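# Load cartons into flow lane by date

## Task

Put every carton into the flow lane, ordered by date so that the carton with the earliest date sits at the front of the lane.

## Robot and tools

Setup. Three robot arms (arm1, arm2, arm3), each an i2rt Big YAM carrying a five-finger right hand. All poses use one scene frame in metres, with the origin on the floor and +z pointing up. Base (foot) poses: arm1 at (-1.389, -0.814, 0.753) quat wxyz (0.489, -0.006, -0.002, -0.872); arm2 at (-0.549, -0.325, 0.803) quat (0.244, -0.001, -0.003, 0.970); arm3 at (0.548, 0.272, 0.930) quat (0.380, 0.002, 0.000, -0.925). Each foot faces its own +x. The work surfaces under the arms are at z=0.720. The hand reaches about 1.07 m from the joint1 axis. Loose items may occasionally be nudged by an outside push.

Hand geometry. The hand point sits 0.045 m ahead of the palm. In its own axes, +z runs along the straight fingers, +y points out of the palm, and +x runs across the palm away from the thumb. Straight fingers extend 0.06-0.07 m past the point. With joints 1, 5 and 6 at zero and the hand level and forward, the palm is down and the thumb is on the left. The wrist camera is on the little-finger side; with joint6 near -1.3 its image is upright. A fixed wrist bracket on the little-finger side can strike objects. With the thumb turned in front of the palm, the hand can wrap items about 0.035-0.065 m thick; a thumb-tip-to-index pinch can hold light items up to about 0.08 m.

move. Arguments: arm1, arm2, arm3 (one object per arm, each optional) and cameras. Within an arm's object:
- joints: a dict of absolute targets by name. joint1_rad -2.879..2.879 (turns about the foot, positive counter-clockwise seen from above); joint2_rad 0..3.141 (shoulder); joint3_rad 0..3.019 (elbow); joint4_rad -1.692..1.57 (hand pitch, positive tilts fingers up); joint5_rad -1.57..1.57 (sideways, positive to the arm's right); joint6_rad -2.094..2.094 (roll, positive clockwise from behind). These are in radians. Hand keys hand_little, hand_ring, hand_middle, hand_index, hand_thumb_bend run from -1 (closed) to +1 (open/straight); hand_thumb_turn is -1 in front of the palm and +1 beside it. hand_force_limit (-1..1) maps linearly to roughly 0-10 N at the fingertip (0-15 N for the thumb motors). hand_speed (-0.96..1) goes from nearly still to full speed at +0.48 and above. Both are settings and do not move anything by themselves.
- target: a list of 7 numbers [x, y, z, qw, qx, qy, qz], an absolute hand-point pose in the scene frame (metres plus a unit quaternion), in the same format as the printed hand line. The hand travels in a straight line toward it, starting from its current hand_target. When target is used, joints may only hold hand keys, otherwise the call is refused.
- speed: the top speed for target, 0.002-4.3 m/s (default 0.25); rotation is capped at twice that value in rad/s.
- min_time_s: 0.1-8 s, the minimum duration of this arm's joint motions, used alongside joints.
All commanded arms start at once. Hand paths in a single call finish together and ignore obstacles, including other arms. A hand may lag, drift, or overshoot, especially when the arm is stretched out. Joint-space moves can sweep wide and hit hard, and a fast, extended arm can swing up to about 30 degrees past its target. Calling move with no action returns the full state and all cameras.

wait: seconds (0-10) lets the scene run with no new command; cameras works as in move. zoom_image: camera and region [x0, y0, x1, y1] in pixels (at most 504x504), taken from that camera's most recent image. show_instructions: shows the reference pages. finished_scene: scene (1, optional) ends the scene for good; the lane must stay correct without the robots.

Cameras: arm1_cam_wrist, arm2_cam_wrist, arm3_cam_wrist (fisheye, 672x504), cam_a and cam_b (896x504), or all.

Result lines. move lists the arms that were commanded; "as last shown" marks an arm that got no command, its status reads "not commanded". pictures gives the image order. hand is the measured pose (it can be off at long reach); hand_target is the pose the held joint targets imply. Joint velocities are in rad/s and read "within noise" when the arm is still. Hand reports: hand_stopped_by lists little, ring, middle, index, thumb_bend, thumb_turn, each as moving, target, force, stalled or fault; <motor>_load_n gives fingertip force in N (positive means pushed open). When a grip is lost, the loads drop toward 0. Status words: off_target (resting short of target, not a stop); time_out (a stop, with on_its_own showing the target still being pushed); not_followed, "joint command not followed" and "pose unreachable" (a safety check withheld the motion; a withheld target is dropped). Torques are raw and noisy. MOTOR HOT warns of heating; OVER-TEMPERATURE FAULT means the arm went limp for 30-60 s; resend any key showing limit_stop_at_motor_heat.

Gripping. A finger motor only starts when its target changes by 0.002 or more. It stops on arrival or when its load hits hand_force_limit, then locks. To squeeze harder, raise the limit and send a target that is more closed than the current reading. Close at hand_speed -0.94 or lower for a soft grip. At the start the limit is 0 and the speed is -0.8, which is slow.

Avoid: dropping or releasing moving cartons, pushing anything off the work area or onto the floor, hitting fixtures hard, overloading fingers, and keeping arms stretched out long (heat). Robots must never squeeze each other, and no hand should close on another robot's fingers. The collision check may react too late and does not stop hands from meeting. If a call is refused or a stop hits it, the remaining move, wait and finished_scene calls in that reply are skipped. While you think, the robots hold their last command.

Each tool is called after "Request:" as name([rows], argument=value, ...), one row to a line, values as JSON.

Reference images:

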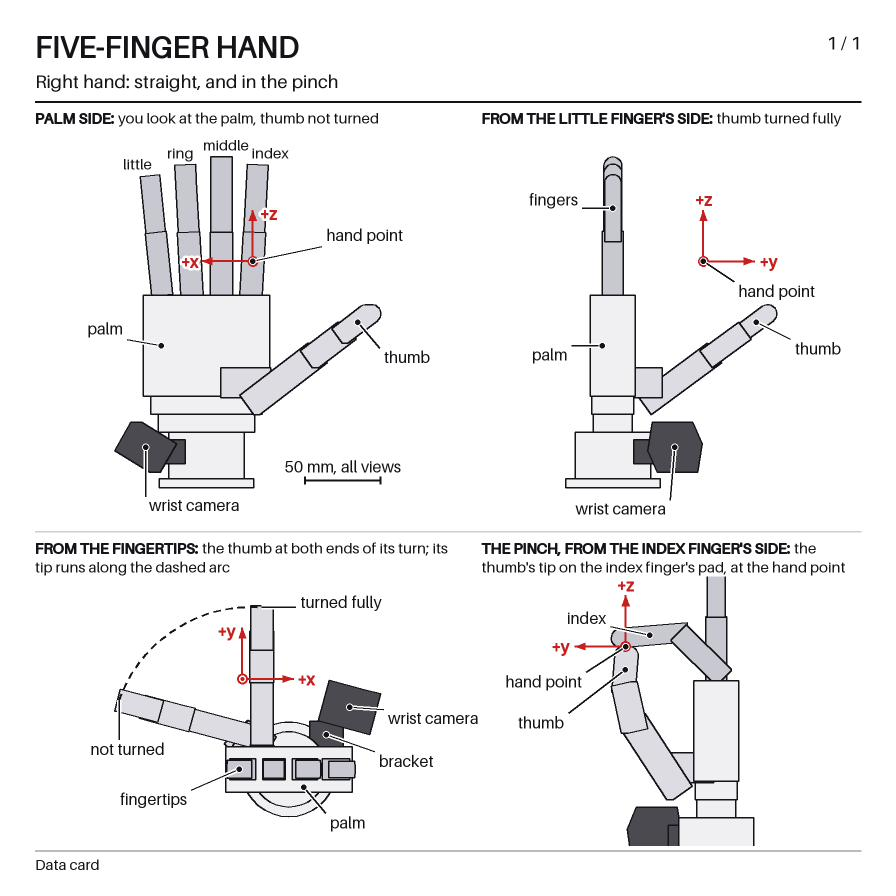

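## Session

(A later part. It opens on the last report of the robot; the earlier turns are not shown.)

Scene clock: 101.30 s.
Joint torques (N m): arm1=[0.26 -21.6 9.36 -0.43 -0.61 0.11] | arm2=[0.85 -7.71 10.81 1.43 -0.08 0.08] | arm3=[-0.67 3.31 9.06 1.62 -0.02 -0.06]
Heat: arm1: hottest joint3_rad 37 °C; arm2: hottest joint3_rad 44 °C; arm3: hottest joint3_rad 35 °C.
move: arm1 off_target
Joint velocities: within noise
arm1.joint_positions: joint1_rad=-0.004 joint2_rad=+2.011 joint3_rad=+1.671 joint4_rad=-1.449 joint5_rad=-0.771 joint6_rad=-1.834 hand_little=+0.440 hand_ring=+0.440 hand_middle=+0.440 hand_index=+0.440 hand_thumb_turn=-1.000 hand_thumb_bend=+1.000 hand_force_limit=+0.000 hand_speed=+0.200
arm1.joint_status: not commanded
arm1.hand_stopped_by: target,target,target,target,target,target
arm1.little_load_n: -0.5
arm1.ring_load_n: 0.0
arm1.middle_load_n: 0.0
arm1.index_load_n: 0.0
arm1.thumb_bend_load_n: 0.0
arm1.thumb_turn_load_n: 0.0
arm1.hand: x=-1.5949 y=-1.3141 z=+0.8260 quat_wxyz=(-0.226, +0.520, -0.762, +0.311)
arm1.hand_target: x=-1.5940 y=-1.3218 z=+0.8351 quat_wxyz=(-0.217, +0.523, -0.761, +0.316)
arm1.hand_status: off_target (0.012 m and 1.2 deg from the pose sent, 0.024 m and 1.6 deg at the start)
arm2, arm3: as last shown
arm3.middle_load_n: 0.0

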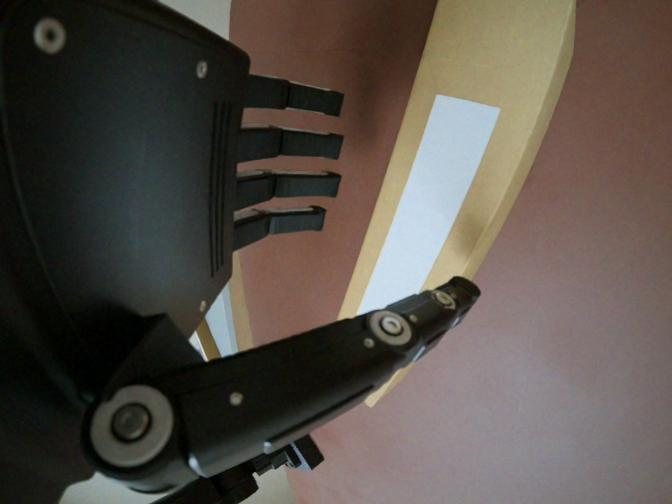

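Request:
move(arm1={"target": [-1.595, -1.320, 0.790, 0.2168, -0.5233, 0.7614, -0.3154], "speed": 0.06}, cameras=["arm1_cam_wrist", "cam_a"])

Request:
zoom_image(camera="cam_a", region=[600, 220, 720, 320])

Scene clock: 103.13 s.
Joint torques (N m): arm1=[-0.03 -18.43 7.21 -0.34 -0.58 0.06] | arm2=[0.85 -7.65 10.8 1.46 -0.08 0.09] | arm3=[-0.67 3.25 9.02 1.61 -0.03 -0.05]
Heat: arm1: hottest joint3_rad 37 °C; arm2: hottest joint3_rad 44 °C; arm3: hottest joint3_rad 35 °C.
move: arm1 off_target
Joint velocities: within noise
arm1.joint_positions: joint1_rad=-0.004 joint2_rad=+2.014 joint3_rad=+1.632 joint4_rad=-1.351 joint5_rad=-0.771 joint6_rad=-1.834 hand_little=+0.440 hand_ring=+0.440 hand_middle=+0.440 hand_index=+0.440 hand_thumb_turn=-1.000 hand_thumb_bend=+1.000 hand_force_limit=+0.000 hand_speed=+0.200
arm1.joint_status: not commanded
arm1.hand_stopped_by: target,target,target,target,target,target
arm1.little_load_n: 0.0
arm1.ring_load_n: 0.0
arm1.middle_load_n: 0.0
arm1.index_load_n: 0.0
arm1.thumb_bend_load_n: 0.0
arm1.thumb_turn_load_n: 0.0
arm1.hand: x=-1.6000 y=-1.3223 z=+0.8071 quat_wxyz=(-0.202, +0.530, -0.758, +0.322)
arm1.hand_target: x=-1.5950 y=-1.3196 z=+0.7904 quat_wxyz=(-0.217, +0.523, -0.761, +0.315)
arm1.hand_status: off_target (0.018 m and 2.0 deg from the pose sent, 0.036 m and 1.2 deg at the start)
arm2, arm3: as last shown
arm2.index_load_n: -0.5

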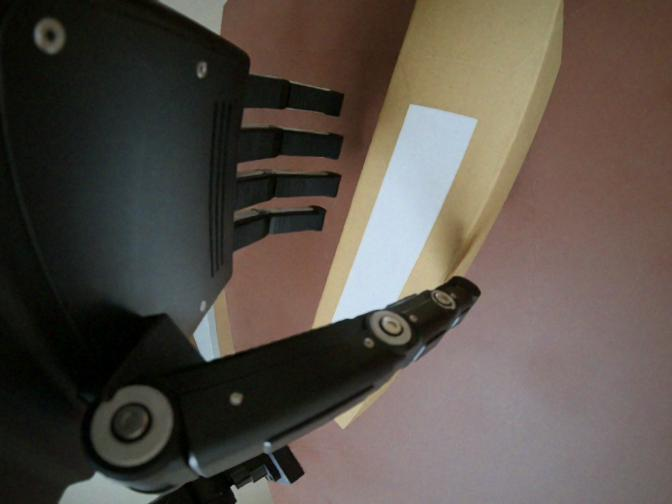

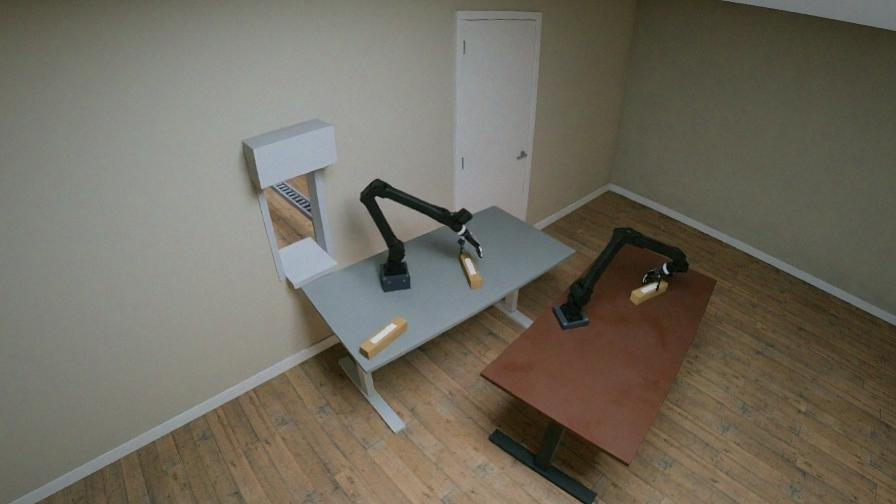

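Scaled by 4.200 from the camera's image (finer frame: 1280x720).

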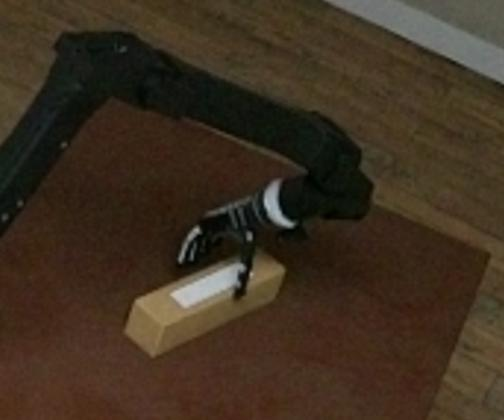

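Request:
zoom_image(camera="arm1_cam_wrist", region=[380, 180, 580, 380])

Request:
zoom_image(camera="cam_a", region=[620, 255, 685, 310])

Request:
zoom_image(camera="arm1_cam_wrist", region=[230, 60, 400, 230])

Scaled by 2.520 from the camera's image (finer frame: 960x720).

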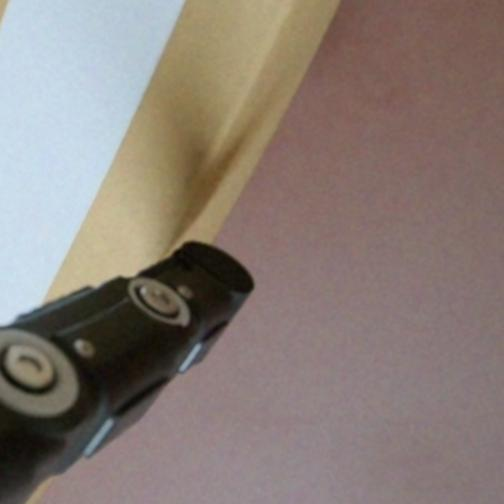

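Scaled by 7.754 from the camera's image (finer frame: 1280x720).

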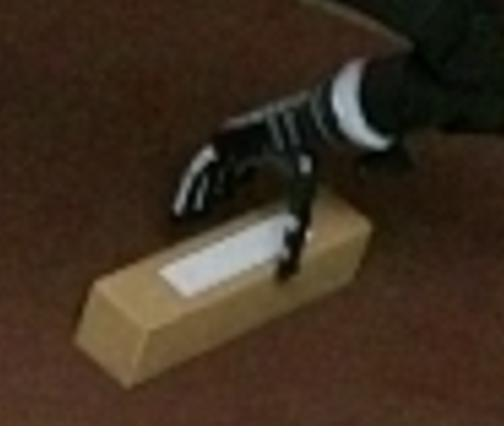

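Scaled by 2.965 from the camera's image (finer frame: 960x720).

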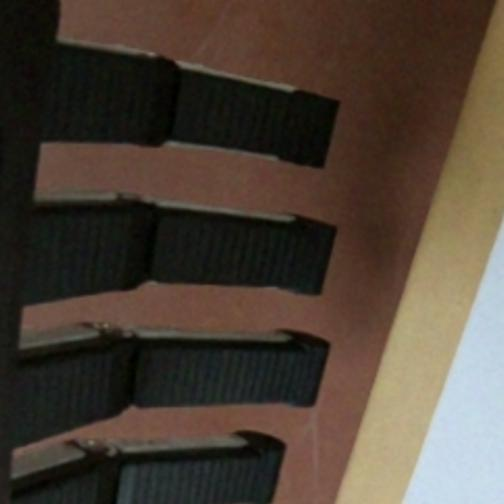

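Request:
move(arm1={"target": [-1.598, -1.322, 0.815, 0.2168, -0.5233, 0.7614, -0.3154], "speed": 0.06}, cameras=["arm1_cam_wrist"])

Request:
move(arm1={"joints": {"hand_speed": -0.92, "hand_force_limit": -0.3, "hand_index": 0.0, "hand_middle": 0.0, "hand_thumb_bend": 0.0}}, cameras=["arm1_cam_wrist"])

Scene clock: 106.17 s.
Joint torques (N m): arm1=[-0.21 -19.84 11.15 -1.09 -0.56 0.03] | arm2=[0.85 -7.59 10.81 1.46 -0.08 0.09] | arm3=[-0.79 3.43 9.03 1.59 -0.03 -0.07]
Heat: arm1: hottest joint3_rad 37 °C; arm2: hottest joint3_rad 45 °C; arm3: hottest joint3_rad 35 °C.
move: arm1 off_target
Joint velocities: within noise
arm1.joint_positions: joint1_rad=-0.004 joint2_rad=+2.014 joint3_rad=+1.632 joint4_rad=-1.396 joint5_rad=-0.771 joint6_rad=-1.834 hand_little=+0.440 hand_ring=+0.440 hand_middle=+0.440 hand_index=+0.440 hand_thumb_turn=-1.000 hand_thumb_bend=+1.000 hand_force_limit=+0.000 hand_speed=+0.200
arm1.joint_status: not commanded
arm1.hand_stopped_by: target,target,target,target,target,target
arm1.little_load_n: 0.0
arm1.ring_load_n: 0.0
arm1.middle_load_n: 0.0
arm1.index_load_n: -0.5
arm1.thumb_bend_load_n: 0.0
arm1.thumb_turn_load_n: 0.0
arm1.hand: x=-1.5940 y=-1.3126 z=+0.8097 quat_wxyz=(-0.222, +0.522, -0.762, +0.314)
arm1.hand_target: x=-1.5979 y=-1.3217 z=+0.8151 quat_wxyz=(-0.216, +0.523, -0.761, +0.316)
arm1.hand_status: off_target (0.011 m and 0.6 deg from the pose sent, 0.008 m and 2.0 deg at the start)
arm2, arm3: as last shown
arm2.index_load_n: 0.0

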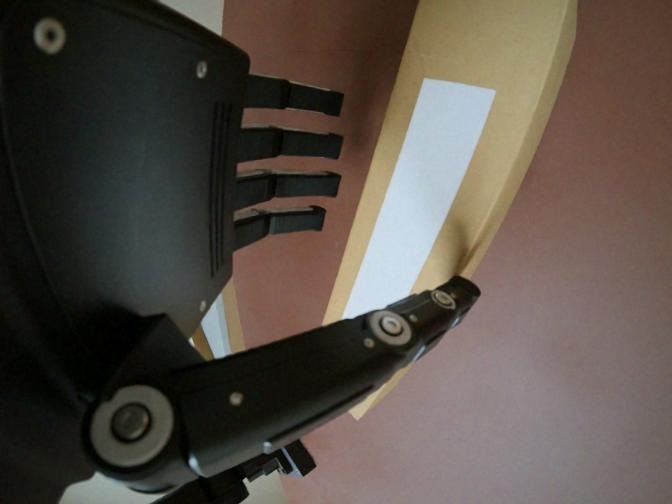

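Scene clock: 115.30 s.
Joint torques (N m): arm1=[-0.15 -19.78 11.14 -1.07 -0.56 0.03] | arm2=[0.73 -7.53 10.77 1.44 -0.07 0.09] | arm3=[-0.62 3.31 9.03 1.61 -0.03 -0.07]
Heat: arm1: hottest joint3_rad 38 °C; arm2: hottest joint3_rad 46 °C; arm3: hottest joint3_rad 35 °C.
move: arm1 done
Joint velocities: within noise
arm1.joint_positions: joint1_rad=-0.004 joint2_rad=+2.014 joint3_rad=+1.632 joint4_rad=-1.396 joint5_rad=-0.771 joint6_rad=-1.834 hand_little=+0.440 hand_ring=+0.440 hand_middle=+0.000 hand_index=+0.000 hand_thumb_turn=-1.000 hand_thumb_bend=+0.000 hand_force_limit=-0.300 hand_speed=-0.920
arm1.joint_status: all done
arm1.hand_stopped_by: target,target,target,target,target,target
arm1.little_load_n: 0.0
arm1.ring_load_n: 0.0
arm1.middle_load_n: 0.5
arm1.index_load_n: 0.0
arm1.thumb_bend_load_n: 0.0
arm1.thumb_turn_load_n: 0.0
arm1.hand: x=-1.5940 y=-1.3127 z=+0.8098 quat_wxyz=(-0.222, +0.522, -0.761, +0.314)
arm1.hand_target: x=-1.5979 y=-1.3218 z=+0.8151 quat_wxyz=(-0.216, +0.523, -0.761, +0.316)
arm1.hand_status: not commanded
arm2.joint_positions: joint1_rad=+1.441 joint2_rad=+1.201 joint3_rad=+0.678 joint4_rad=-0.293 joint5_rad=-0.063 joint6_rad=-0.069 hand_little=+0.440 hand_ring=+0.440 hand_middle=+0.440 hand_index=+0.440 hand_thumb_turn=-1.000 hand_thumb_bend=+1.000 hand_force_limit=-0.500 hand_speed=-0.850
arm2.joint_status: not commanded
arm2.hand_stopped_by: target,target,target,target,target,target
arm2.little_load_n: 0.0
arm2.ring_load_n: 0.0
arm2.middle_load_n: 0.0
arm2.index_load_n: 0.0
arm2.thumb_bend_load_n: 0.0
arm2.thumb_turn_load_n: 0.0
arm2.hand: x=-0.7615 y=-0.6858 z=+0.8804 quat_wxyz=(-0.096, +0.243, +0.898, -0.353)
arm2.hand_target: x=-0.7657 y=-0.6995 z=+0.9001 quat_wxyz=(-0.099, +0.239, +0.892, -0.370)
arm2.hand_status: not commanded
arm3: as last shown

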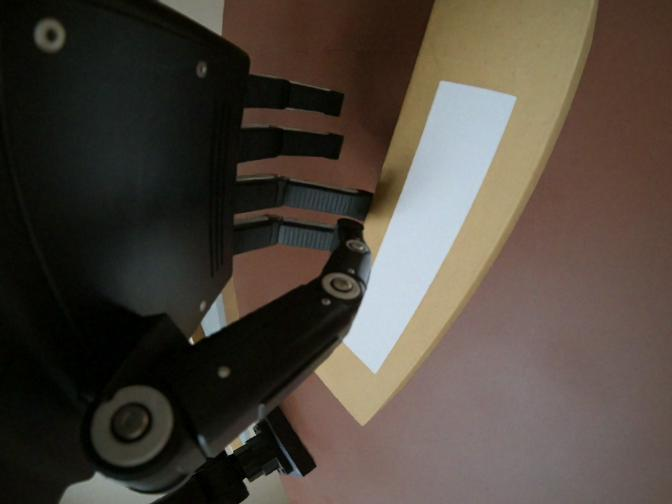

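Request:
move(arm1={"target": [-1.598, -1.320, 0.885, 0.2168, -0.5233, 0.7614, -0.3154], "speed": 0.1, "joints": {"hand_speed": 0.0, "hand_index": 0.7, "hand_middle": 0.7, "hand_ring": 0.7, "hand_little": 0.7, "hand_thumb_bend": 1.0}}, cameras=["arm1_cam_wrist"])

Request:
zoom_image(camera="arm1_cam_wrist", region=[250, 10, 590, 350])

Scene clock: 117.20 s.
Joint torques (N m): arm1=[-0.32 -20.66 11.75 -1.11 -0.55 0] | arm2=[0.73 -7.53 10.82 1.43 -0.08 0.09] | arm3=[-0.67 3.25 9.03 1.62 -0.03 -0.06]
Heat: arm1: hottest joint3_rad 38 °C; arm2: hottest joint3_rad 46 °C; arm3: hottest joint3_rad 35 °C.
move: arm1 off_target
Joint velocities: within noise
arm1.joint_positions: joint1_rad=-0.004 joint2_rad=+1.971 joint3_rad=+1.732 joint4_rad=-1.556 joint5_rad=-0.771 joint6_rad=-1.834 hand_little=+0.700 hand_ring=+0.700 hand_middle=+0.700 hand_index=+0.700 hand_thumb_turn=-1.000 hand_thumb_bend=+1.000 hand_force_limit=-0.300 hand_speed=+0.000
arm1.joint_status: all done
arm1.hand_stopped_by: target,target,target,target,target,target
arm1.little_load_n: 0.0
arm1.ring_load_n: 0.0
arm1.middle_load_n: 0.0
arm1.index_load_n: 0.0
arm1.thumb_bend_load_n: 0.0
arm1.thumb_turn_load_n: 0.0
arm1.hand: x=-1.5929 y=-1.3112 z=+0.8722 quat_wxyz=(-0.229, +0.519, -0.763, +0.311)
arm1.hand_target: x=-1.5978 y=-1.3196 z=+0.8849 quat_wxyz=(-0.217, +0.523, -0.761, +0.316)
arm1.hand_status: off_target (0.016 m and 1.6 deg from the pose sent, 0.076 m and 0.6 deg at the start)
arm2: as last shown
arm3.joint_positions: joint1_rad=+1.092 joint2_rad=+0.628 joint3_rad=+1.459 joint4_rad=-1.620 joint5_rad=-0.063 joint6_rad=-1.412 hand_little=+1.000 hand_ring=+1.000 hand_middle=+1.000 hand_index=+1.000 hand_thumb_turn=+1.000 hand_thumb_bend=+1.000 hand_force_limit=+0.000 hand_speed=-0.800
arm3.joint_status: not commanded
arm3.hand_stopped_by: target,target,target,target,target,target
arm3.little_load_n: 0.0
arm3.ring_load_n: 0.0
arm3.middle_load_n: 0.0
arm3.index_load_n: 0.0
arm3.thumb_bend_load_n: 0.0
arm3.thumb_turn_load_n: 0.0
arm3.hand: x=+0.5580 y=+0.0912 z=+1.3999 quat_wxyz=(+0.175, +0.706, -0.597, +0.340)
arm3.hand_target: x=+0.5596 y=+0.0909 z=+1.4093 quat_wxyz=(+0.180, +0.705, -0.590, +0.350)
arm3.hand_status: not commanded

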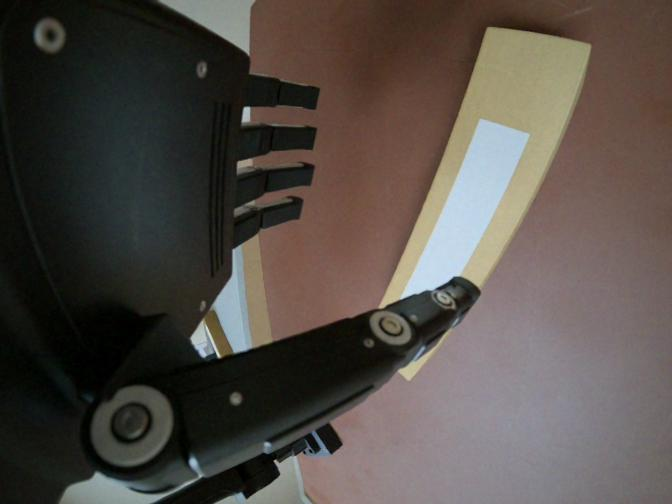

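Scaled by 1.482 from the camera's image (finer frame: 960x720).

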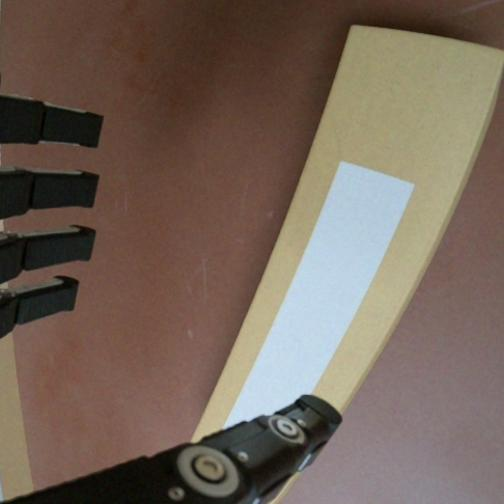

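Request:
move(arm1={"target": [-1.6227, -1.3075, 0.885, 0.2195, -0.5299, 0.7569, -0.3135], "speed": 0.1})

Request:
move(arm1={"target": [-1.6227, -1.3075, 0.845, 0.2195, -0.5299, 0.7569, -0.3135], "speed": 0.1}, cameras=["arm1_cam_wrist"])

Request:
zoom_image(camera="arm1_cam_wrist", region=[230, 0, 570, 340])

Scene clock: 120.33 s.
Joint torques (N m): arm1=[-0.79 -18.61 11.96 -1.18 -0.43 -0.19] | arm2=[0.79 -7.59 10.82 1.43 -0.08 0.08] | arm3=[-0.73 3.31 9.03 1.59 -0.03 -0.07]
Heat: arm1: hottest joint3_rad 38 °C; arm2: hottest joint3_rad 47 °C; arm3: hottest joint3_rad 35 °C.
move: arm1 off_target
Joint velocities: within noise
arm1.joint_positions: joint1_rad=-0.045 joint2_rad=+1.971 joint3_rad=+1.766 joint4_rad=-1.624 joint5_rad=-0.760 joint6_rad=-1.899 hand_little=+0.700 hand_ring=+0.700 hand_middle=+0.700 hand_index=+0.700 hand_thumb_turn=-1.000 hand_thumb_bend=+1.000 hand_force_limit=-0.300 hand_speed=+0.000
arm1.joint_status: not commanded
arm1.hand_stopped_by: target,target,target,target,target,target
arm1.little_load_n: 0.0
arm1.ring_load_n: 0.0
arm1.middle_load_n: 0.0
arm1.index_load_n: 0.0
arm1.thumb_bend_load_n: 0.0
arm1.thumb_turn_load_n: 0.0
arm1.hand: x=-1.6138 y=-1.2993 z=+0.8848 quat_wxyz=(-0.225, +0.524, -0.760, +0.312)
arm1.hand_target: x=-1.6225 y=-1.3072 z=+0.8849 quat_wxyz=(-0.219, +0.530, -0.757, +0.314)
arm1.hand_status: off_target (0.012 m and 1.0 deg from the pose sent, 0.033 m and 1.8 deg at the start)
arm2, arm3: as last shown
arm3.ring_load_n: -0.5
pictures: none

Scene clock: 121.43 s.
Joint torques (N m): arm1=[-0.67 -18.9 7.68 -0.46 -0.44 -0.18] | arm2=[0.73 -7.59 10.8 1.43 -0.07 0.08] | arm3=[-0.62 3.37 9.03 1.59 -0.03 -0.06]
Heat: arm1: hottest joint3_rad 38 °C; arm2: hottest joint3_rad 47 °C; arm3: hottest joint3_rad 35 °C.
move: arm1 off_target
Joint velocities: within noise
arm1.joint_positions: joint1_rad=-0.045 joint2_rad=+1.996 joint3_rad=+1.745 joint4_rad=-1.549 joint5_rad=-0.760 joint6_rad=-1.900 hand_little=+0.700 hand_ring=+0.700 hand_middle=+0.700 hand_index=+0.700 hand_thumb_turn=-1.000 hand_thumb_bend=+1.000 hand_force_limit=-0.300 hand_speed=+0.000
arm1.joint_status: not commanded
arm1.hand_stopped_by: target,target,target,target,target,target
arm1.little_load_n: 0.0
arm1.ring_load_n: 0.0
arm1.middle_load_n: 0.0
arm1.index_load_n: 0.0
arm1.thumb_bend_load_n: 0.0
arm1.thumb_turn_load_n: 0.0
arm1.hand: x=-1.6203 y=-1.3088 z=+0.8600 quat_wxyz=(-0.213, +0.529, -0.758, +0.316)
arm1.hand_target: x=-1.6225 y=-1.3073 z=+0.8452 quat_wxyz=(-0.220, +0.530, -0.757, +0.314)
arm1.hand_status: off_target (0.015 m and 0.8 deg from the pose sent, 0.042 m and 1.0 deg at the start)
arm2, arm3: as last shown

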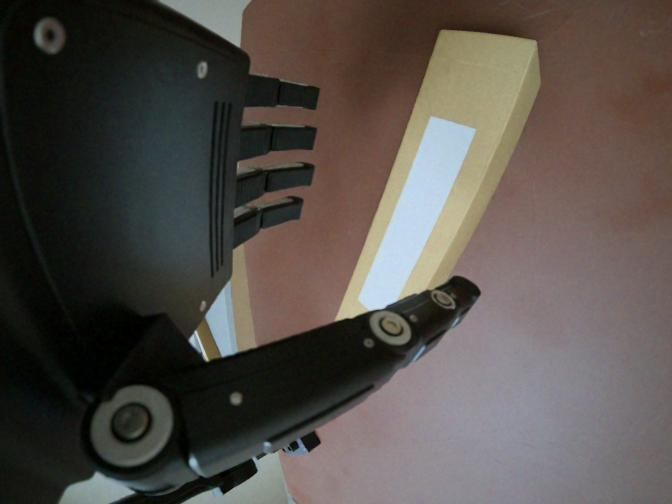

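Scaled by 1.482 from the camera's image (finer frame: 960x720).

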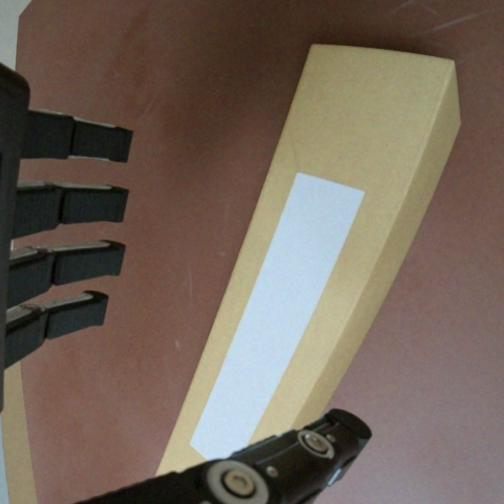

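Request:
move(arm1={"target": [-1.6135, -1.300, 0.79, 0.2195, -0.5299, 0.7569, -0.3135], "speed": 0.08}, cameras=["arm1_cam_wrist"])

Request:
zoom_image(camera="arm1_cam_wrist", region=[230, 0, 570, 340])

Scene clock: 123.33 s.
Joint torques (N m): arm1=[-0.15 -18.67 7.21 -0.46 -0.5 -0.1] | arm2=[0.79 -7.59 10.82 1.44 -0.08 0.09] | arm3=[-0.73 3.25 9.01 1.58 -0.03 -0.06]
Heat: arm1: hottest joint3_rad 38 °C; arm2: hottest joint3_rad 47 °C; arm3: hottest joint3_rad 35 °C.
move: arm1 off_target
Joint velocities: within noise
arm1.joint_positions: joint1_rad=-0.045 joint2_rad=+2.016 joint3_rad=+1.624 joint4_rad=-1.404 joint5_rad=-0.760 joint6_rad=-1.900 hand_little=+0.700 hand_ring=+0.700 hand_middle=+0.700 hand_index=+0.700 hand_thumb_turn=-1.000 hand_thumb_bend=+1.000 hand_force_limit=-0.300 hand_speed=+0.000
arm1.joint_status: not commanded
arm1.hand_stopped_by: target,target,target,target,target,target
arm1.little_load_n: 0.0
arm1.ring_load_n: 0.0
arm1.middle_load_n: -0.5
arm1.index_load_n: 0.0
arm1.thumb_bend_load_n: 0.0
arm1.thumb_turn_load_n: -0.5
arm1.hand: x=-1.6156 y=-1.3016 z=+0.8048 quat_wxyz=(-0.211, +0.531, -0.757, +0.318)
arm1.hand_target: x=-1.6133 y=-1.2998 z=+0.7902 quat_wxyz=(-0.220, +0.530, -0.757, +0.313)
arm1.hand_status: off_target (0.015 m and 1.1 deg from the pose sent, 0.071 m and 0.8 deg at the start)
arm2, arm3: as last shown

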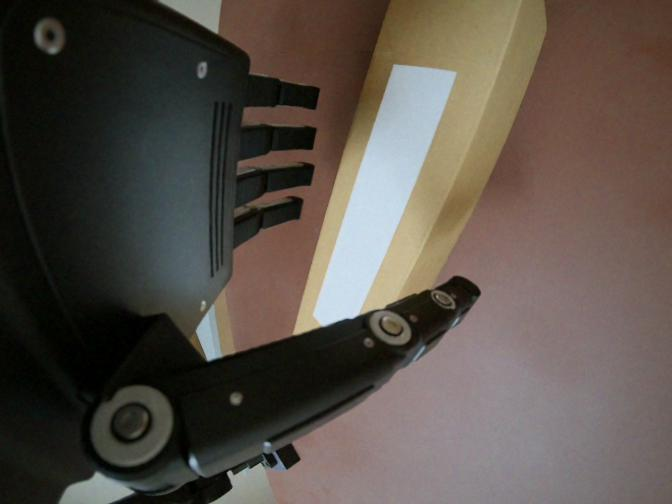

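Scaled by 1.482 from the camera's image (finer frame: 960x720).

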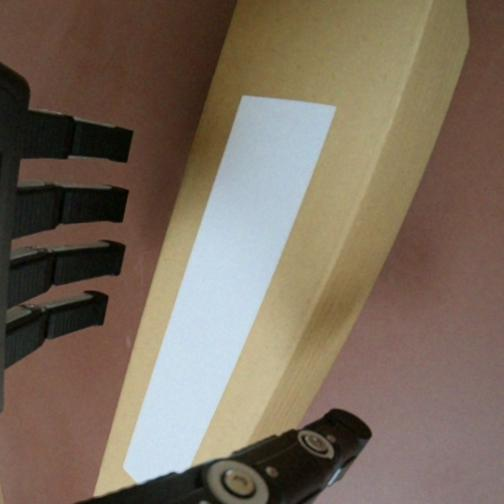

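Request:
move(arm1={"target": [-1.6125, -1.299, 0.758, 0.2195, -0.5299, 0.7569, -0.3135], "speed": 0.06}, cameras=["arm1_cam_wrist", "cam_a"])

Request:
zoom_image(camera="cam_a", region=[620, 235, 705, 320])

Scene clock: 124.60 s.
Joint torques (N m): arm1=[-0.15 -18.73 6.94 -0.42 -0.5 -0.1] | arm2=[0.79 -7.59 10.8 1.43 -0.08 0.09] | arm3=[-0.79 3.25 9.05 1.59 -0.03 -0.06]
Heat: arm1: hottest joint3_rad 37 °C; arm2: hottest joint3_rad 47 °C; arm3: hottest joint3_rad 35 °C.
move: arm1 off_target
Joint velocities: within noise
arm1.joint_positions: joint1_rad=-0.045 joint2_rad=+2.048 joint3_rad=+1.587 joint4_rad=-1.333 joint5_rad=-0.760 joint6_rad=-1.900 hand_little=+0.700 hand_ring=+0.700 hand_middle=+0.700 hand_index=+0.700 hand_thumb_turn=-1.000 hand_thumb_bend=+1.000 hand_force_limit=-0.300 hand_speed=+0.000
arm1.joint_status: not commanded
arm1.hand_stopped_by: target,target,target,target,target,target
arm1.little_load_n: 0.0
arm1.ring_load_n: 0.0
arm1.middle_load_n: 0.0
arm1.index_load_n: 0.0
arm1.thumb_bend_load_n: 0.0
arm1.thumb_turn_load_n: 0.0
arm1.hand: x=-1.6153 y=-1.3011 z=+0.7727 quat_wxyz=(-0.211, +0.531, -0.757, +0.318)
arm1.hand_target: x=-1.6123 y=-1.2987 z=+0.7582 quat_wxyz=(-0.220, +0.530, -0.757, +0.313)
arm1.hand_status: off_target (0.015 m and 1.1 deg from the pose sent, 0.047 m and 1.1 deg at the start)
arm2, arm3: as last shown
arm3.ring_load_n: 0.0
arm3.thumb_turn_load_n: -0.5

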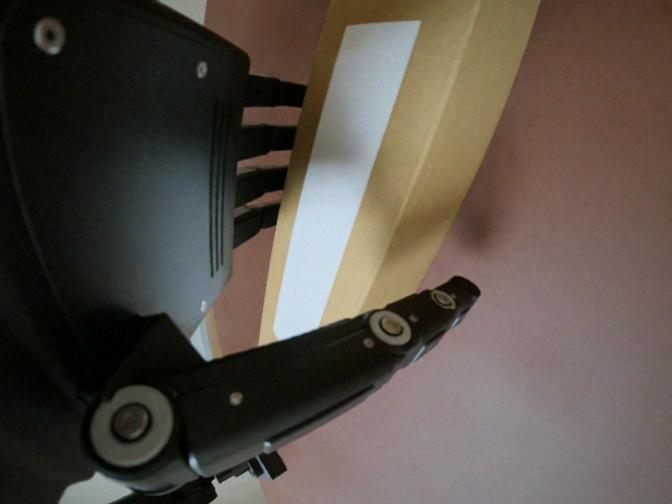

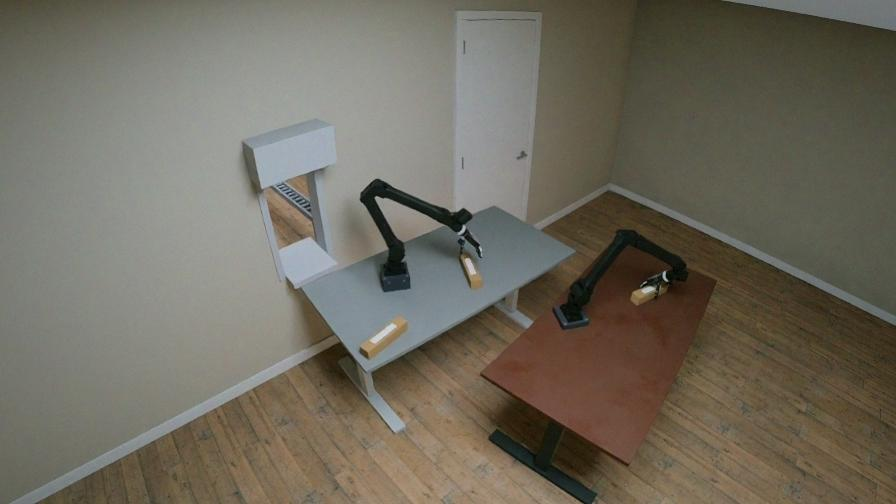

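Scaled by 5.929 from the camera's image (finer frame: 1280x720).

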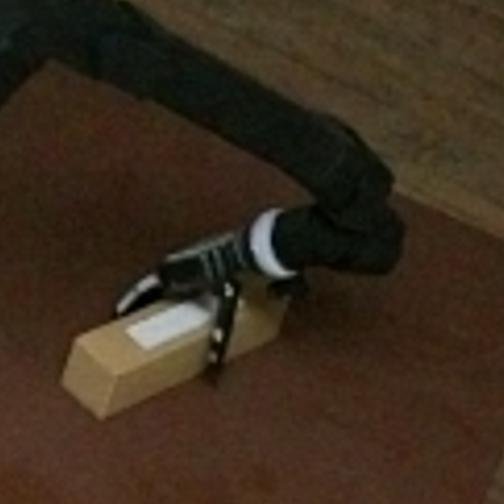

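Request:
move(arm1={"joints": {"hand_speed": -0.7, "hand_index": 0.4, "hand_middle": 0.4, "hand_ring": 0.44, "hand_little": 0.44}})

Request:
move(arm1={"joints": {"hand_speed": -0.92, "hand_force_limit": 0.0, "hand_index": -0.02, "hand_middle": -0.02, "hand_thumb_bend": -0.05}}, cameras=["arm1_cam_wrist"])

Scene clock: 125.77 s.
Joint torques (N m): arm1=[-0.21 -18.73 6.99 -0.44 -0.5 -0.1] | arm2=[0.67 -7.77 10.8 1.44 -0.08 0.08] | arm3=[-0.62 3.37 9.05 1.61 -0.03 -0.06]
Heat: arm1: hottest joint3_rad 37 °C; arm2: hottest joint3_rad 47 °C; arm3: hottest joint3_rad 35 °C.
move: arm1 done
Joint velocities: within noise
arm1.joint_positions: joint1_rad=-0.045 joint2_rad=+2.048 joint3_rad=+1.587 joint4_rad=-1.333 joint5_rad=-0.760 joint6_rad=-1.900 hand_little=+0.440 hand_ring=+0.440 hand_middle=+0.400 hand_index=+0.400 hand_thumb_turn=-1.000 hand_thumb_bend=+1.000 hand_force_limit=-0.300 hand_speed=-0.700
arm1.joint_status: all done
arm1.hand_stopped_by: target,target,target,target,target,target
arm1.little_load_n: 0.0
arm1.ring_load_n: 0.0
arm1.middle_load_n: 0.0
arm1.index_load_n: 0.0
arm1.thumb_bend_load_n: 0.0
arm1.thumb_turn_load_n: 0.0
arm1.hand: x=-1.6153 y=-1.3011 z=+0.7727 quat_wxyz=(-0.211, +0.531, -0.757, +0.318)
arm1.hand_target: x=-1.6123 y=-1.2987 z=+0.7582 quat_wxyz=(-0.220, +0.530, -0.757, +0.313)
arm1.hand_status: not commanded
arm2, arm3: as last shown
arm2.thumb_bend_load_n: -0.5
arm3.thumb_turn_load_n: 0.0
pictures: none

Scene clock: 130.20 s.
Joint torques (N m): arm1=[-0.15 -18.78 6.97 -0.42 -0.49 -0.1] | arm2=[0.79 -7.65 10.78 1.43 -0.08 0.09] | arm3=[-0.79 3.43 9.01 1.59 -0.02 -0.06]
Heat: arm1: hottest joint3_rad 37 °C; arm2: hottest joint3_rad 47 °C; arm3: hottest joint3_rad 35 °C.
move: arm1 off_target
Joint velocities: within noise
arm1.joint_positions: joint1_rad=-0.044 joint2_rad=+2.049 joint3_rad=+1.587 joint4_rad=-1.333 joint5_rad=-0.760 joint6_rad=-1.900 hand_little=+0.440 hand_ring=+0.440 hand_middle=+0.148 hand_index=+0.119 hand_thumb_turn=-1.000 hand_thumb_bend=+0.803 hand_force_limit=+0.000 hand_speed=-0.920
arm1.joint_status: hand_middle off_target (ended at +0.148, target -0.020); hand_index off_target (ended at +0.119, target -0.020); hand_thumb_bend off_target (ended at +0.803, target -0.050); the others done
arm1.hand_stopped_by: target,target,force,force,force,target
arm1.little_load_n: 0.0
arm1.ring_load_n: 0.0
arm1.middle_load_n: 7.0
arm1.index_load_n: 8.0
arm1.thumb_bend_load_n: 7.5
arm1.thumb_turn_load_n: 0.0
arm1.hand: x=-1.6151 y=-1.3011 z=+0.7725 quat_wxyz=(-0.211, +0.531, -0.757, +0.317)
arm1.hand_target: x=-1.6124 y=-1.2987 z=+0.7584 quat_wxyz=(-0.219, +0.530, -0.757, +0.314)
arm1.hand_status: not commanded
arm2, arm3: as last shown
arm2.thumb_bend_load_n: 0.0

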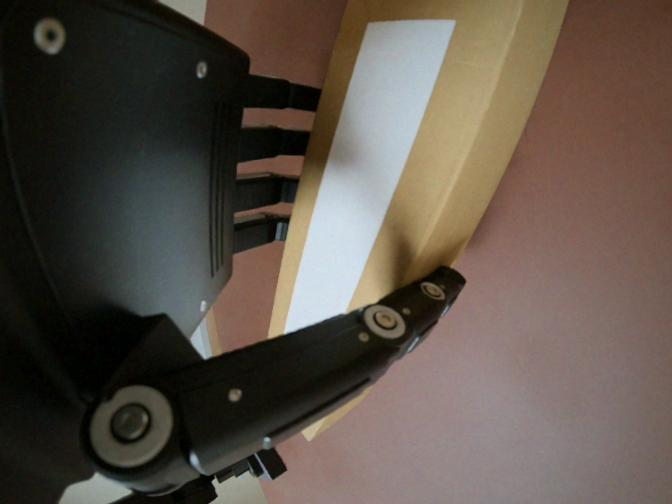

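Request:
move(arm1={"joints": {"hand_force_limit": -0.5, "hand_ring": -0.1, "hand_little": -0.1}})

Request:
move(arm1={"target": [-1.6125, -1.299, 0.87, 0.2195, -0.5299, 0.7569, -0.3135], "speed": 0.08}, arm2={"joints": {"joint1_rad": 0.9, "joint2_rad": 0.65, "joint3_rad": 1.0, "joint4_rad": -0.9}, "min_time_s": 3}, cameras=["arm1_cam_wrist", "arm2_cam_wrist", "cam_a"])

Scene clock: 133.37 s.
Joint torques (N m): arm1=[-0.21 -18.78 6.97 -0.44 -0.49 -0.1] | arm2=[0.73 -7.71 10.8 1.44 -0.09 0.08] | arm3=[-0.67 3.37 9.02 1.59 -0.03 -0.07]
Heat: arm1: hottest joint3_rad 37 °C; arm2: hottest joint3_rad 48 °C; arm3: hottest joint3_rad 36 °C.
move: arm1 off_target
Joint velocities: within noise
arm1.joint_positions: joint1_rad=-0.044 joint2_rad=+2.049 joint3_rad=+1.587 joint4_rad=-1.333 joint5_rad=-0.760 joint6_rad=-1.900 hand_little=+0.068 hand_ring=+0.135 hand_middle=+0.148 hand_index=+0.119 hand_thumb_turn=-1.000 hand_thumb_bend=+0.803 hand_force_limit=-0.500 hand_speed=-0.920
arm1.joint_status: hand_little off_target (ended at +0.068, target -0.100); hand_ring off_target (ended at +0.135, target -0.100); the others done
arm1.hand_stopped_by: force,force,force,force,force,target
arm1.little_load_n: 3.0
arm1.ring_load_n: 1.0
arm1.middle_load_n: 5.0
arm1.index_load_n: 7.5
arm1.thumb_bend_load_n: 8.5
arm1.thumb_turn_load_n: 1.5
arm1.hand: x=-1.6151 y=-1.3011 z=+0.7725 quat_wxyz=(-0.211, +0.531, -0.757, +0.317)
arm1.hand_target: x=-1.6124 y=-1.2987 z=+0.7584 quat_wxyz=(-0.219, +0.530, -0.757, +0.314)
arm1.hand_status: not commanded
arm2.joint_positions: joint1_rad=+1.441 joint2_rad=+1.201 joint3_rad=+0.678 joint4_rad=-0.293 joint5_rad=-0.063 joint6_rad=-0.069 hand_little=+0.440 hand_ring=+0.440 hand_middle=+0.440 hand_index=+0.440 hand_thumb_turn=-1.000 hand_thumb_bend=+1.000 hand_force_limit=-0.500 hand_speed=-0.850
arm2.joint_status: not commanded
arm2.hand_stopped_by: target,target,target,target,target,target
arm2.little_load_n: -0.5
arm2.ring_load_n: 0.0
arm2.middle_load_n: 0.0
arm2.index_load_n: 0.0
arm2.thumb_bend_load_n: 0.0
arm2.thumb_turn_load_n: 0.0
arm2.hand: x=-0.7615 y=-0.6858 z=+0.8804 quat_wxyz=(-0.096, +0.243, +0.898, -0.353)
arm2.hand_target: x=-0.7657 y=-0.6995 z=+0.9001 quat_wxyz=(-0.099, +0.239, +0.892, -0.370)
arm2.hand_status: not commanded
arm3: as last shown
pictures: none

Scene clock: 136.93 s.
Joint torques (N m): arm1=[-0.21 -22.12 12.33 -1.48 -0.58 -0.04] | arm2=[-1.32 -0.79 11.99 1.7 -0.05 0.08] | arm3=[-0.44 3.31 9.03 1.58 -0.02 -0.07]
Heat: arm1: hottest joint3_rad 37 °C; arm2: hottest joint3_rad 48 °C; arm3: hottest joint3_rad 36 °C.
move: arm1 off_target; arm2 done
Joint velocities: within noise
arm1.joint_positions: joint1_rad=-0.044 joint2_rad=+1.986 joint3_rad=+1.672 joint4_rad=-1.558 joint5_rad=-0.757 joint6_rad=-1.906 hand_little=+0.068 hand_ring=+0.135 hand_middle=+0.148 hand_index=+0.119 hand_thumb_turn=-1.000 hand_thumb_bend=+0.803 hand_force_limit=-0.500 hand_speed=-0.920
arm1.joint_status: not commanded
arm1.hand_stopped_by: force,force,force,force,force,target
arm1.little_load_n: 3.0
arm1.ring_load_n: 1.0
arm1.middle_load_n: 5.5
arm1.index_load_n: 7.5
arm1.thumb_bend_load_n: 8.5
arm1.thumb_turn_load_n: 2.0
arm1.hand: x=-1.6056 y=-1.2862 z=+0.8445 quat_wxyz=(-0.242, +0.519, -0.761, +0.304)
arm1.hand_target: x=-1.6119 y=-1.2980 z=+0.8699 quat_wxyz=(-0.219, +0.530, -0.757, +0.314)
arm1.hand_status: off_target (0.029 m and 3.1 deg from the pose sent, 0.098 m and 1.1 deg at the start)
arm2.joint_positions: joint1_rad=+0.915 joint2_rad=+0.654 joint3_rad=+0.960 joint4_rad=-0.892 joint5_rad=-0.063 joint6_rad=-0.069 hand_little=+0.440 hand_ring=+0.440 hand_middle=+0.440 hand_index=+0.440 hand_thumb_turn=-1.000 hand_thumb_bend=+1.000 hand_force_limit=-0.500 hand_speed=-0.850
arm2.joint_status: all done
arm2.hand_stopped_by: target,target,target,target,target,target
arm2.little_load_n: 0.0
arm2.ring_load_n: 0.0
arm2.middle_load_n: 0.0
arm2.index_load_n: 0.0
arm2.thumb_bend_load_n: 0.0
arm2.thumb_turn_load_n: 0.0
arm2.hand: x=-0.8217 y=-0.4907 z=+1.1317 quat_wxyz=(-0.247, +0.440, +0.765, -0.400)
arm2.hand_target: x=-0.8246 y=-0.4873 z=+1.1536 quat_wxyz=(-0.258, +0.443, +0.753, -0.412)
arm2.hand_status: not commanded
arm3.joint_positions: joint1_rad=+1.092 joint2_rad=+0.628 joint3_rad=+1.459 joint4_rad=-1.620 joint5_rad=-0.063 joint6_rad=-1.412 hand_little=+1.000 hand_ring=+1.000 hand_middle=+1.000 hand_index=+1.000 hand_thumb_turn=+1.000 hand_thumb_bend=+1.000 hand_force_limit=+0.000 hand_speed=-0.800
arm3.joint_status: not commanded
arm3.hand_stopped_by: target,target,target,target,target,target
arm3.little_load_n: 0.0
arm3.ring_load_n: 0.0
arm3.middle_load_n: 0.0
arm3.index_load_n: 0.0
arm3.thumb_bend_load_n: 0.0
arm3.thumb_turn_load_n: 0.0
arm3.hand: x=+0.5580 y=+0.0912 z=+1.3999 quat_wxyz=(+0.175, +0.706, -0.597, +0.340)
arm3.hand_target: x=+0.5596 y=+0.0909 z=+1.4093 quat_wxyz=(+0.180, +0.705, -0.590, +0.350)
arm3.hand_status: not commanded

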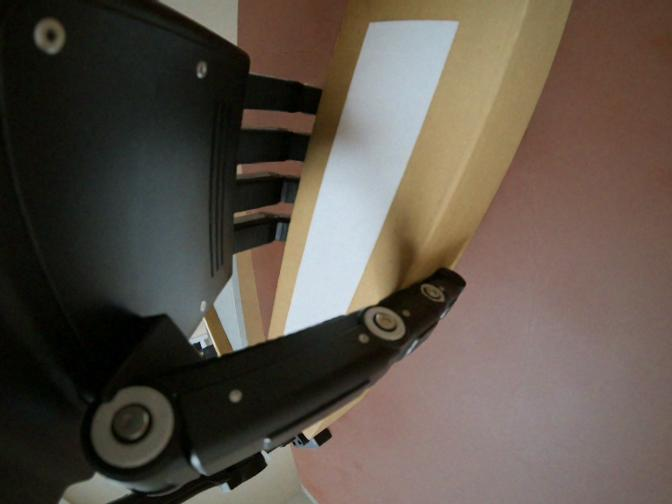

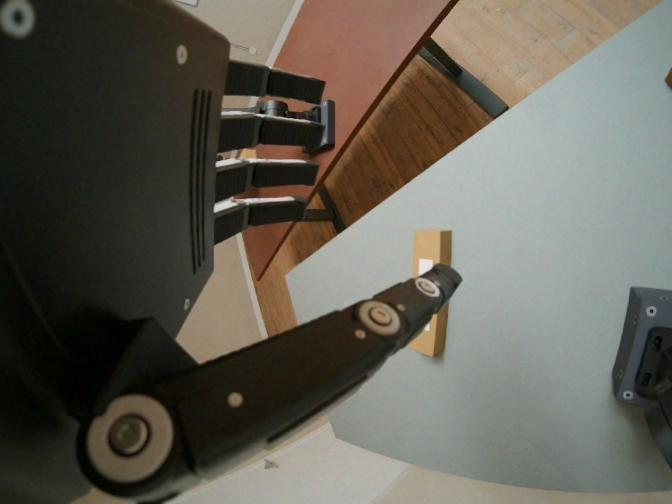

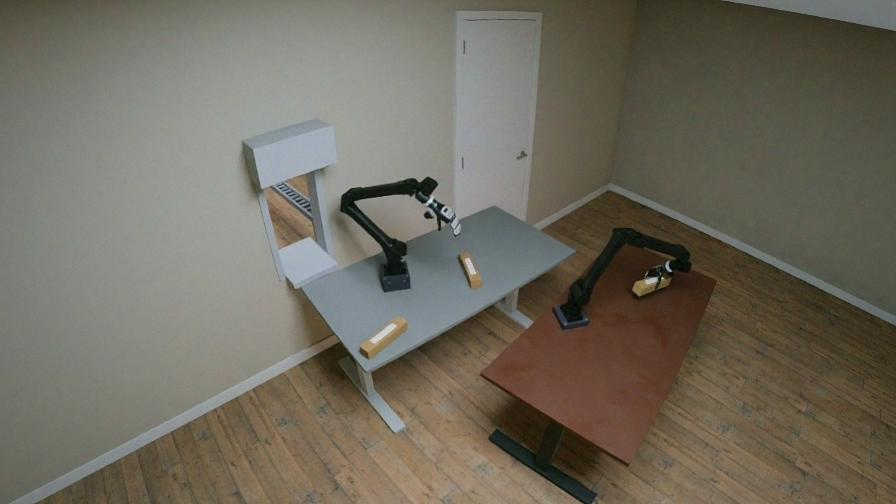

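Request:
move(cameras=["all"])

Scene clock: 138.13 s.
Joint torques (N m): arm1=[-0.21 -22.12 12.33 -1.47 -0.58 -0.04] | arm2=[-1.38 -0.73 11.97 1.68 -0.05 0.08] | arm3=[-0.67 3.19 9.03 1.58 -0.03 -0.07]
Heat: arm1: hottest joint3_rad 38 °C; arm2: hottest joint3_rad 48 °C; arm3: hottest joint3_rad 36 °C.
Joint velocities: within noise
arm1.joint_positions: joint1_rad=-0.044 joint2_rad=+1.986 joint3_rad=+1.672 joint4_rad=-1.558 joint5_rad=-0.757 joint6_rad=-1.906 hand_little=+0.068 hand_ring=+0.135 hand_middle=+0.148 hand_index=+0.119 hand_thumb_turn=-1.000 hand_thumb_bend=+0.803 hand_force_limit=-0.500 hand_speed=-0.920
arm1.joint_status: not commanded
arm1.hand_stopped_by: force,force,force,force,force,target
arm1.little_load_n: 3.0
arm1.ring_load_n: 1.0
arm1.middle_load_n: 5.5
arm1.index_load_n: 7.5
arm1.thumb_bend_load_n: 8.5
arm1.thumb_turn_load_n: 1.5
arm1.hand: x=-1.6056 y=-1.2862 z=+0.8445 quat_wxyz=(-0.242, +0.519, -0.761, +0.304) (m; scene frame)
arm1.hand_target: x=-1.6119 y=-1.2980 z=+0.8699 quat_wxyz=(-0.219, +0.530, -0.757, +0.314) (m; scene frame)
arm1.hand_status: off_target (0.029 m and 3.1 deg from the pose sent, 0.098 m and 1.1 deg at the start)
arm2.joint_positions: joint1_rad=+0.915 joint2_rad=+0.654 joint3_rad=+0.960 joint4_rad=-0.892 joint5_rad=-0.063 joint6_rad=-0.069 hand_little=+0.440 hand_ring=+0.440 hand_middle=+0.440 hand_index=+0.440 hand_thumb_turn=-1.000 hand_thumb_bend=+1.000 hand_force_limit=-0.500 hand_speed=-0.850
arm2.joint_status: all done
arm2.hand_stopped_by: target,target,target,target,target,target
arm2.little_load_n: 0.0
arm2.ring_load_n: 0.0
arm2.middle_load_n: 0.0
arm2.index_load_n: 0.0
arm2.thumb_bend_load_n: 0.0
arm2.thumb_turn_load_n: 0.0
arm2.hand: x=-0.8217 y=-0.4907 z=+1.1317 quat_wxyz=(-0.247, +0.440, +0.765, -0.400) (m; scene frame)
arm2.hand_target: x=-0.8246 y=-0.4873 z=+1.1536 quat_wxyz=(-0.258, +0.443, +0.753, -0.412) (m; scene frame)
arm2.hand_status: not commanded
arm3.joint_positions: joint1_rad=+1.092 joint2_rad=+0.628 joint3_rad=+1.459 joint4_rad=-1.620 joint5_rad=-0.063 joint6_rad=-1.412 hand_little=+1.000 hand_ring=+1.000 hand_middle=+1.000 hand_index=+1.000 hand_thumb_turn=+1.000 hand_thumb_bend=+1.000 hand_force_limit=+0.000 hand_speed=-0.800
arm3.joint_status: not commanded
arm3.hand_stopped_by: target,target,target,target,target,target
arm3.little_load_n: 0.5
arm3.ring_load_n: 0.0
arm3.middle_load_n: 0.0
arm3.index_load_n: 0.0
arm3.thumb_bend_load_n: 0.0
arm3.thumb_turn_load_n: 0.0
arm3.hand: x=+0.5580 y=+0.0912 z=+1.3999 quat_wxyz=(+0.175, +0.706, -0.597, +0.340) (m; scene frame)
arm3.hand_target: x=+0.5596 y=+0.0909 z=+1.4093 quat_wxyz=(+0.180, +0.705, -0.590, +0.350) (m; scene frame)
arm3.hand_status: not commanded
pictures: arm1_cam_wrist, arm2_cam_wrist, arm3_cam_wrist, cam_a, cam_b

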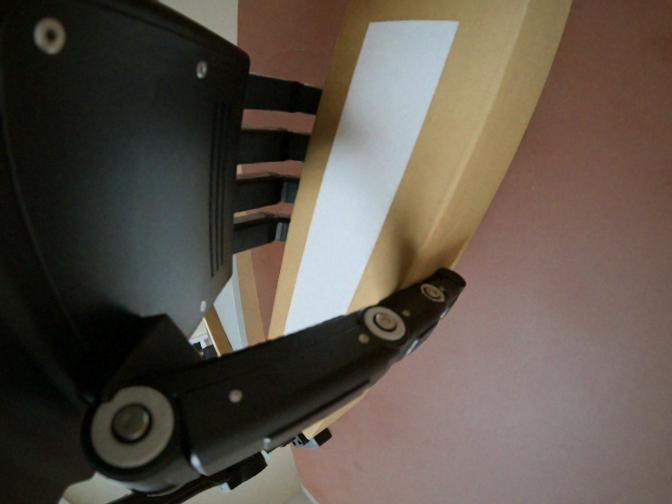

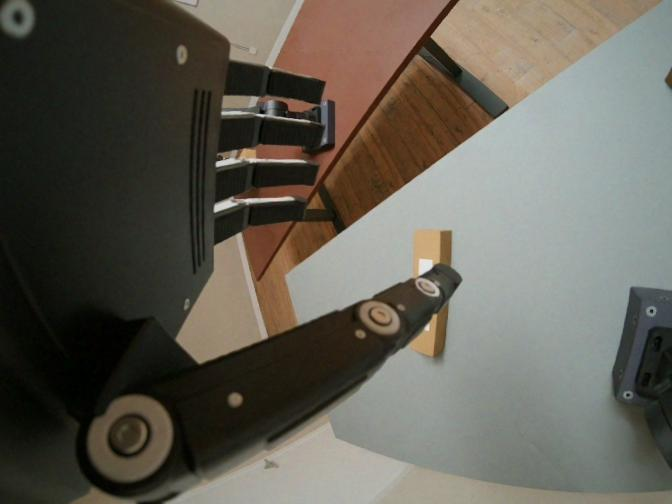

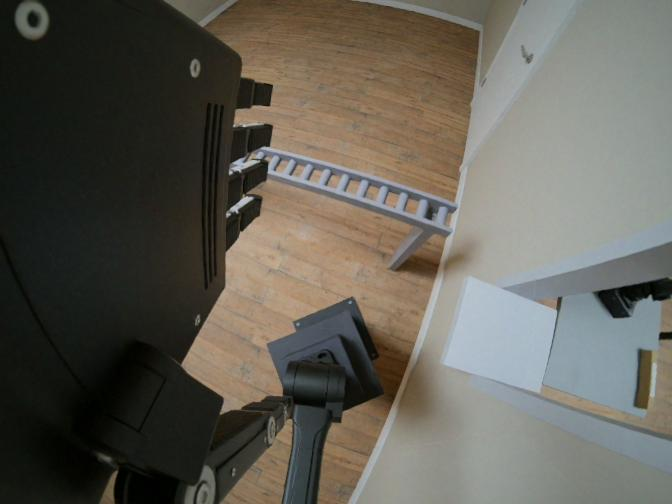

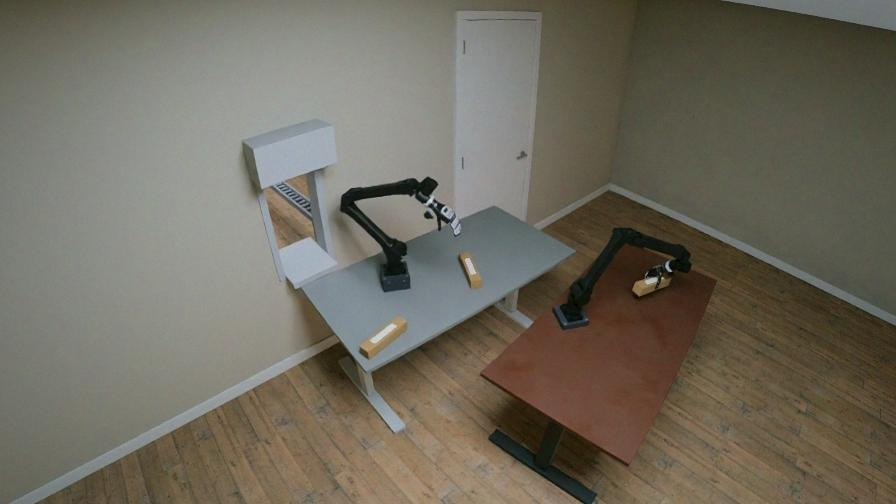

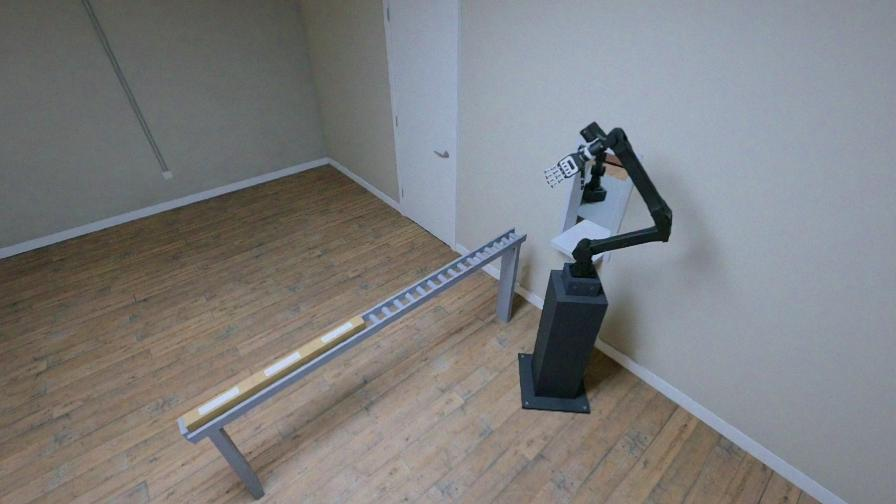

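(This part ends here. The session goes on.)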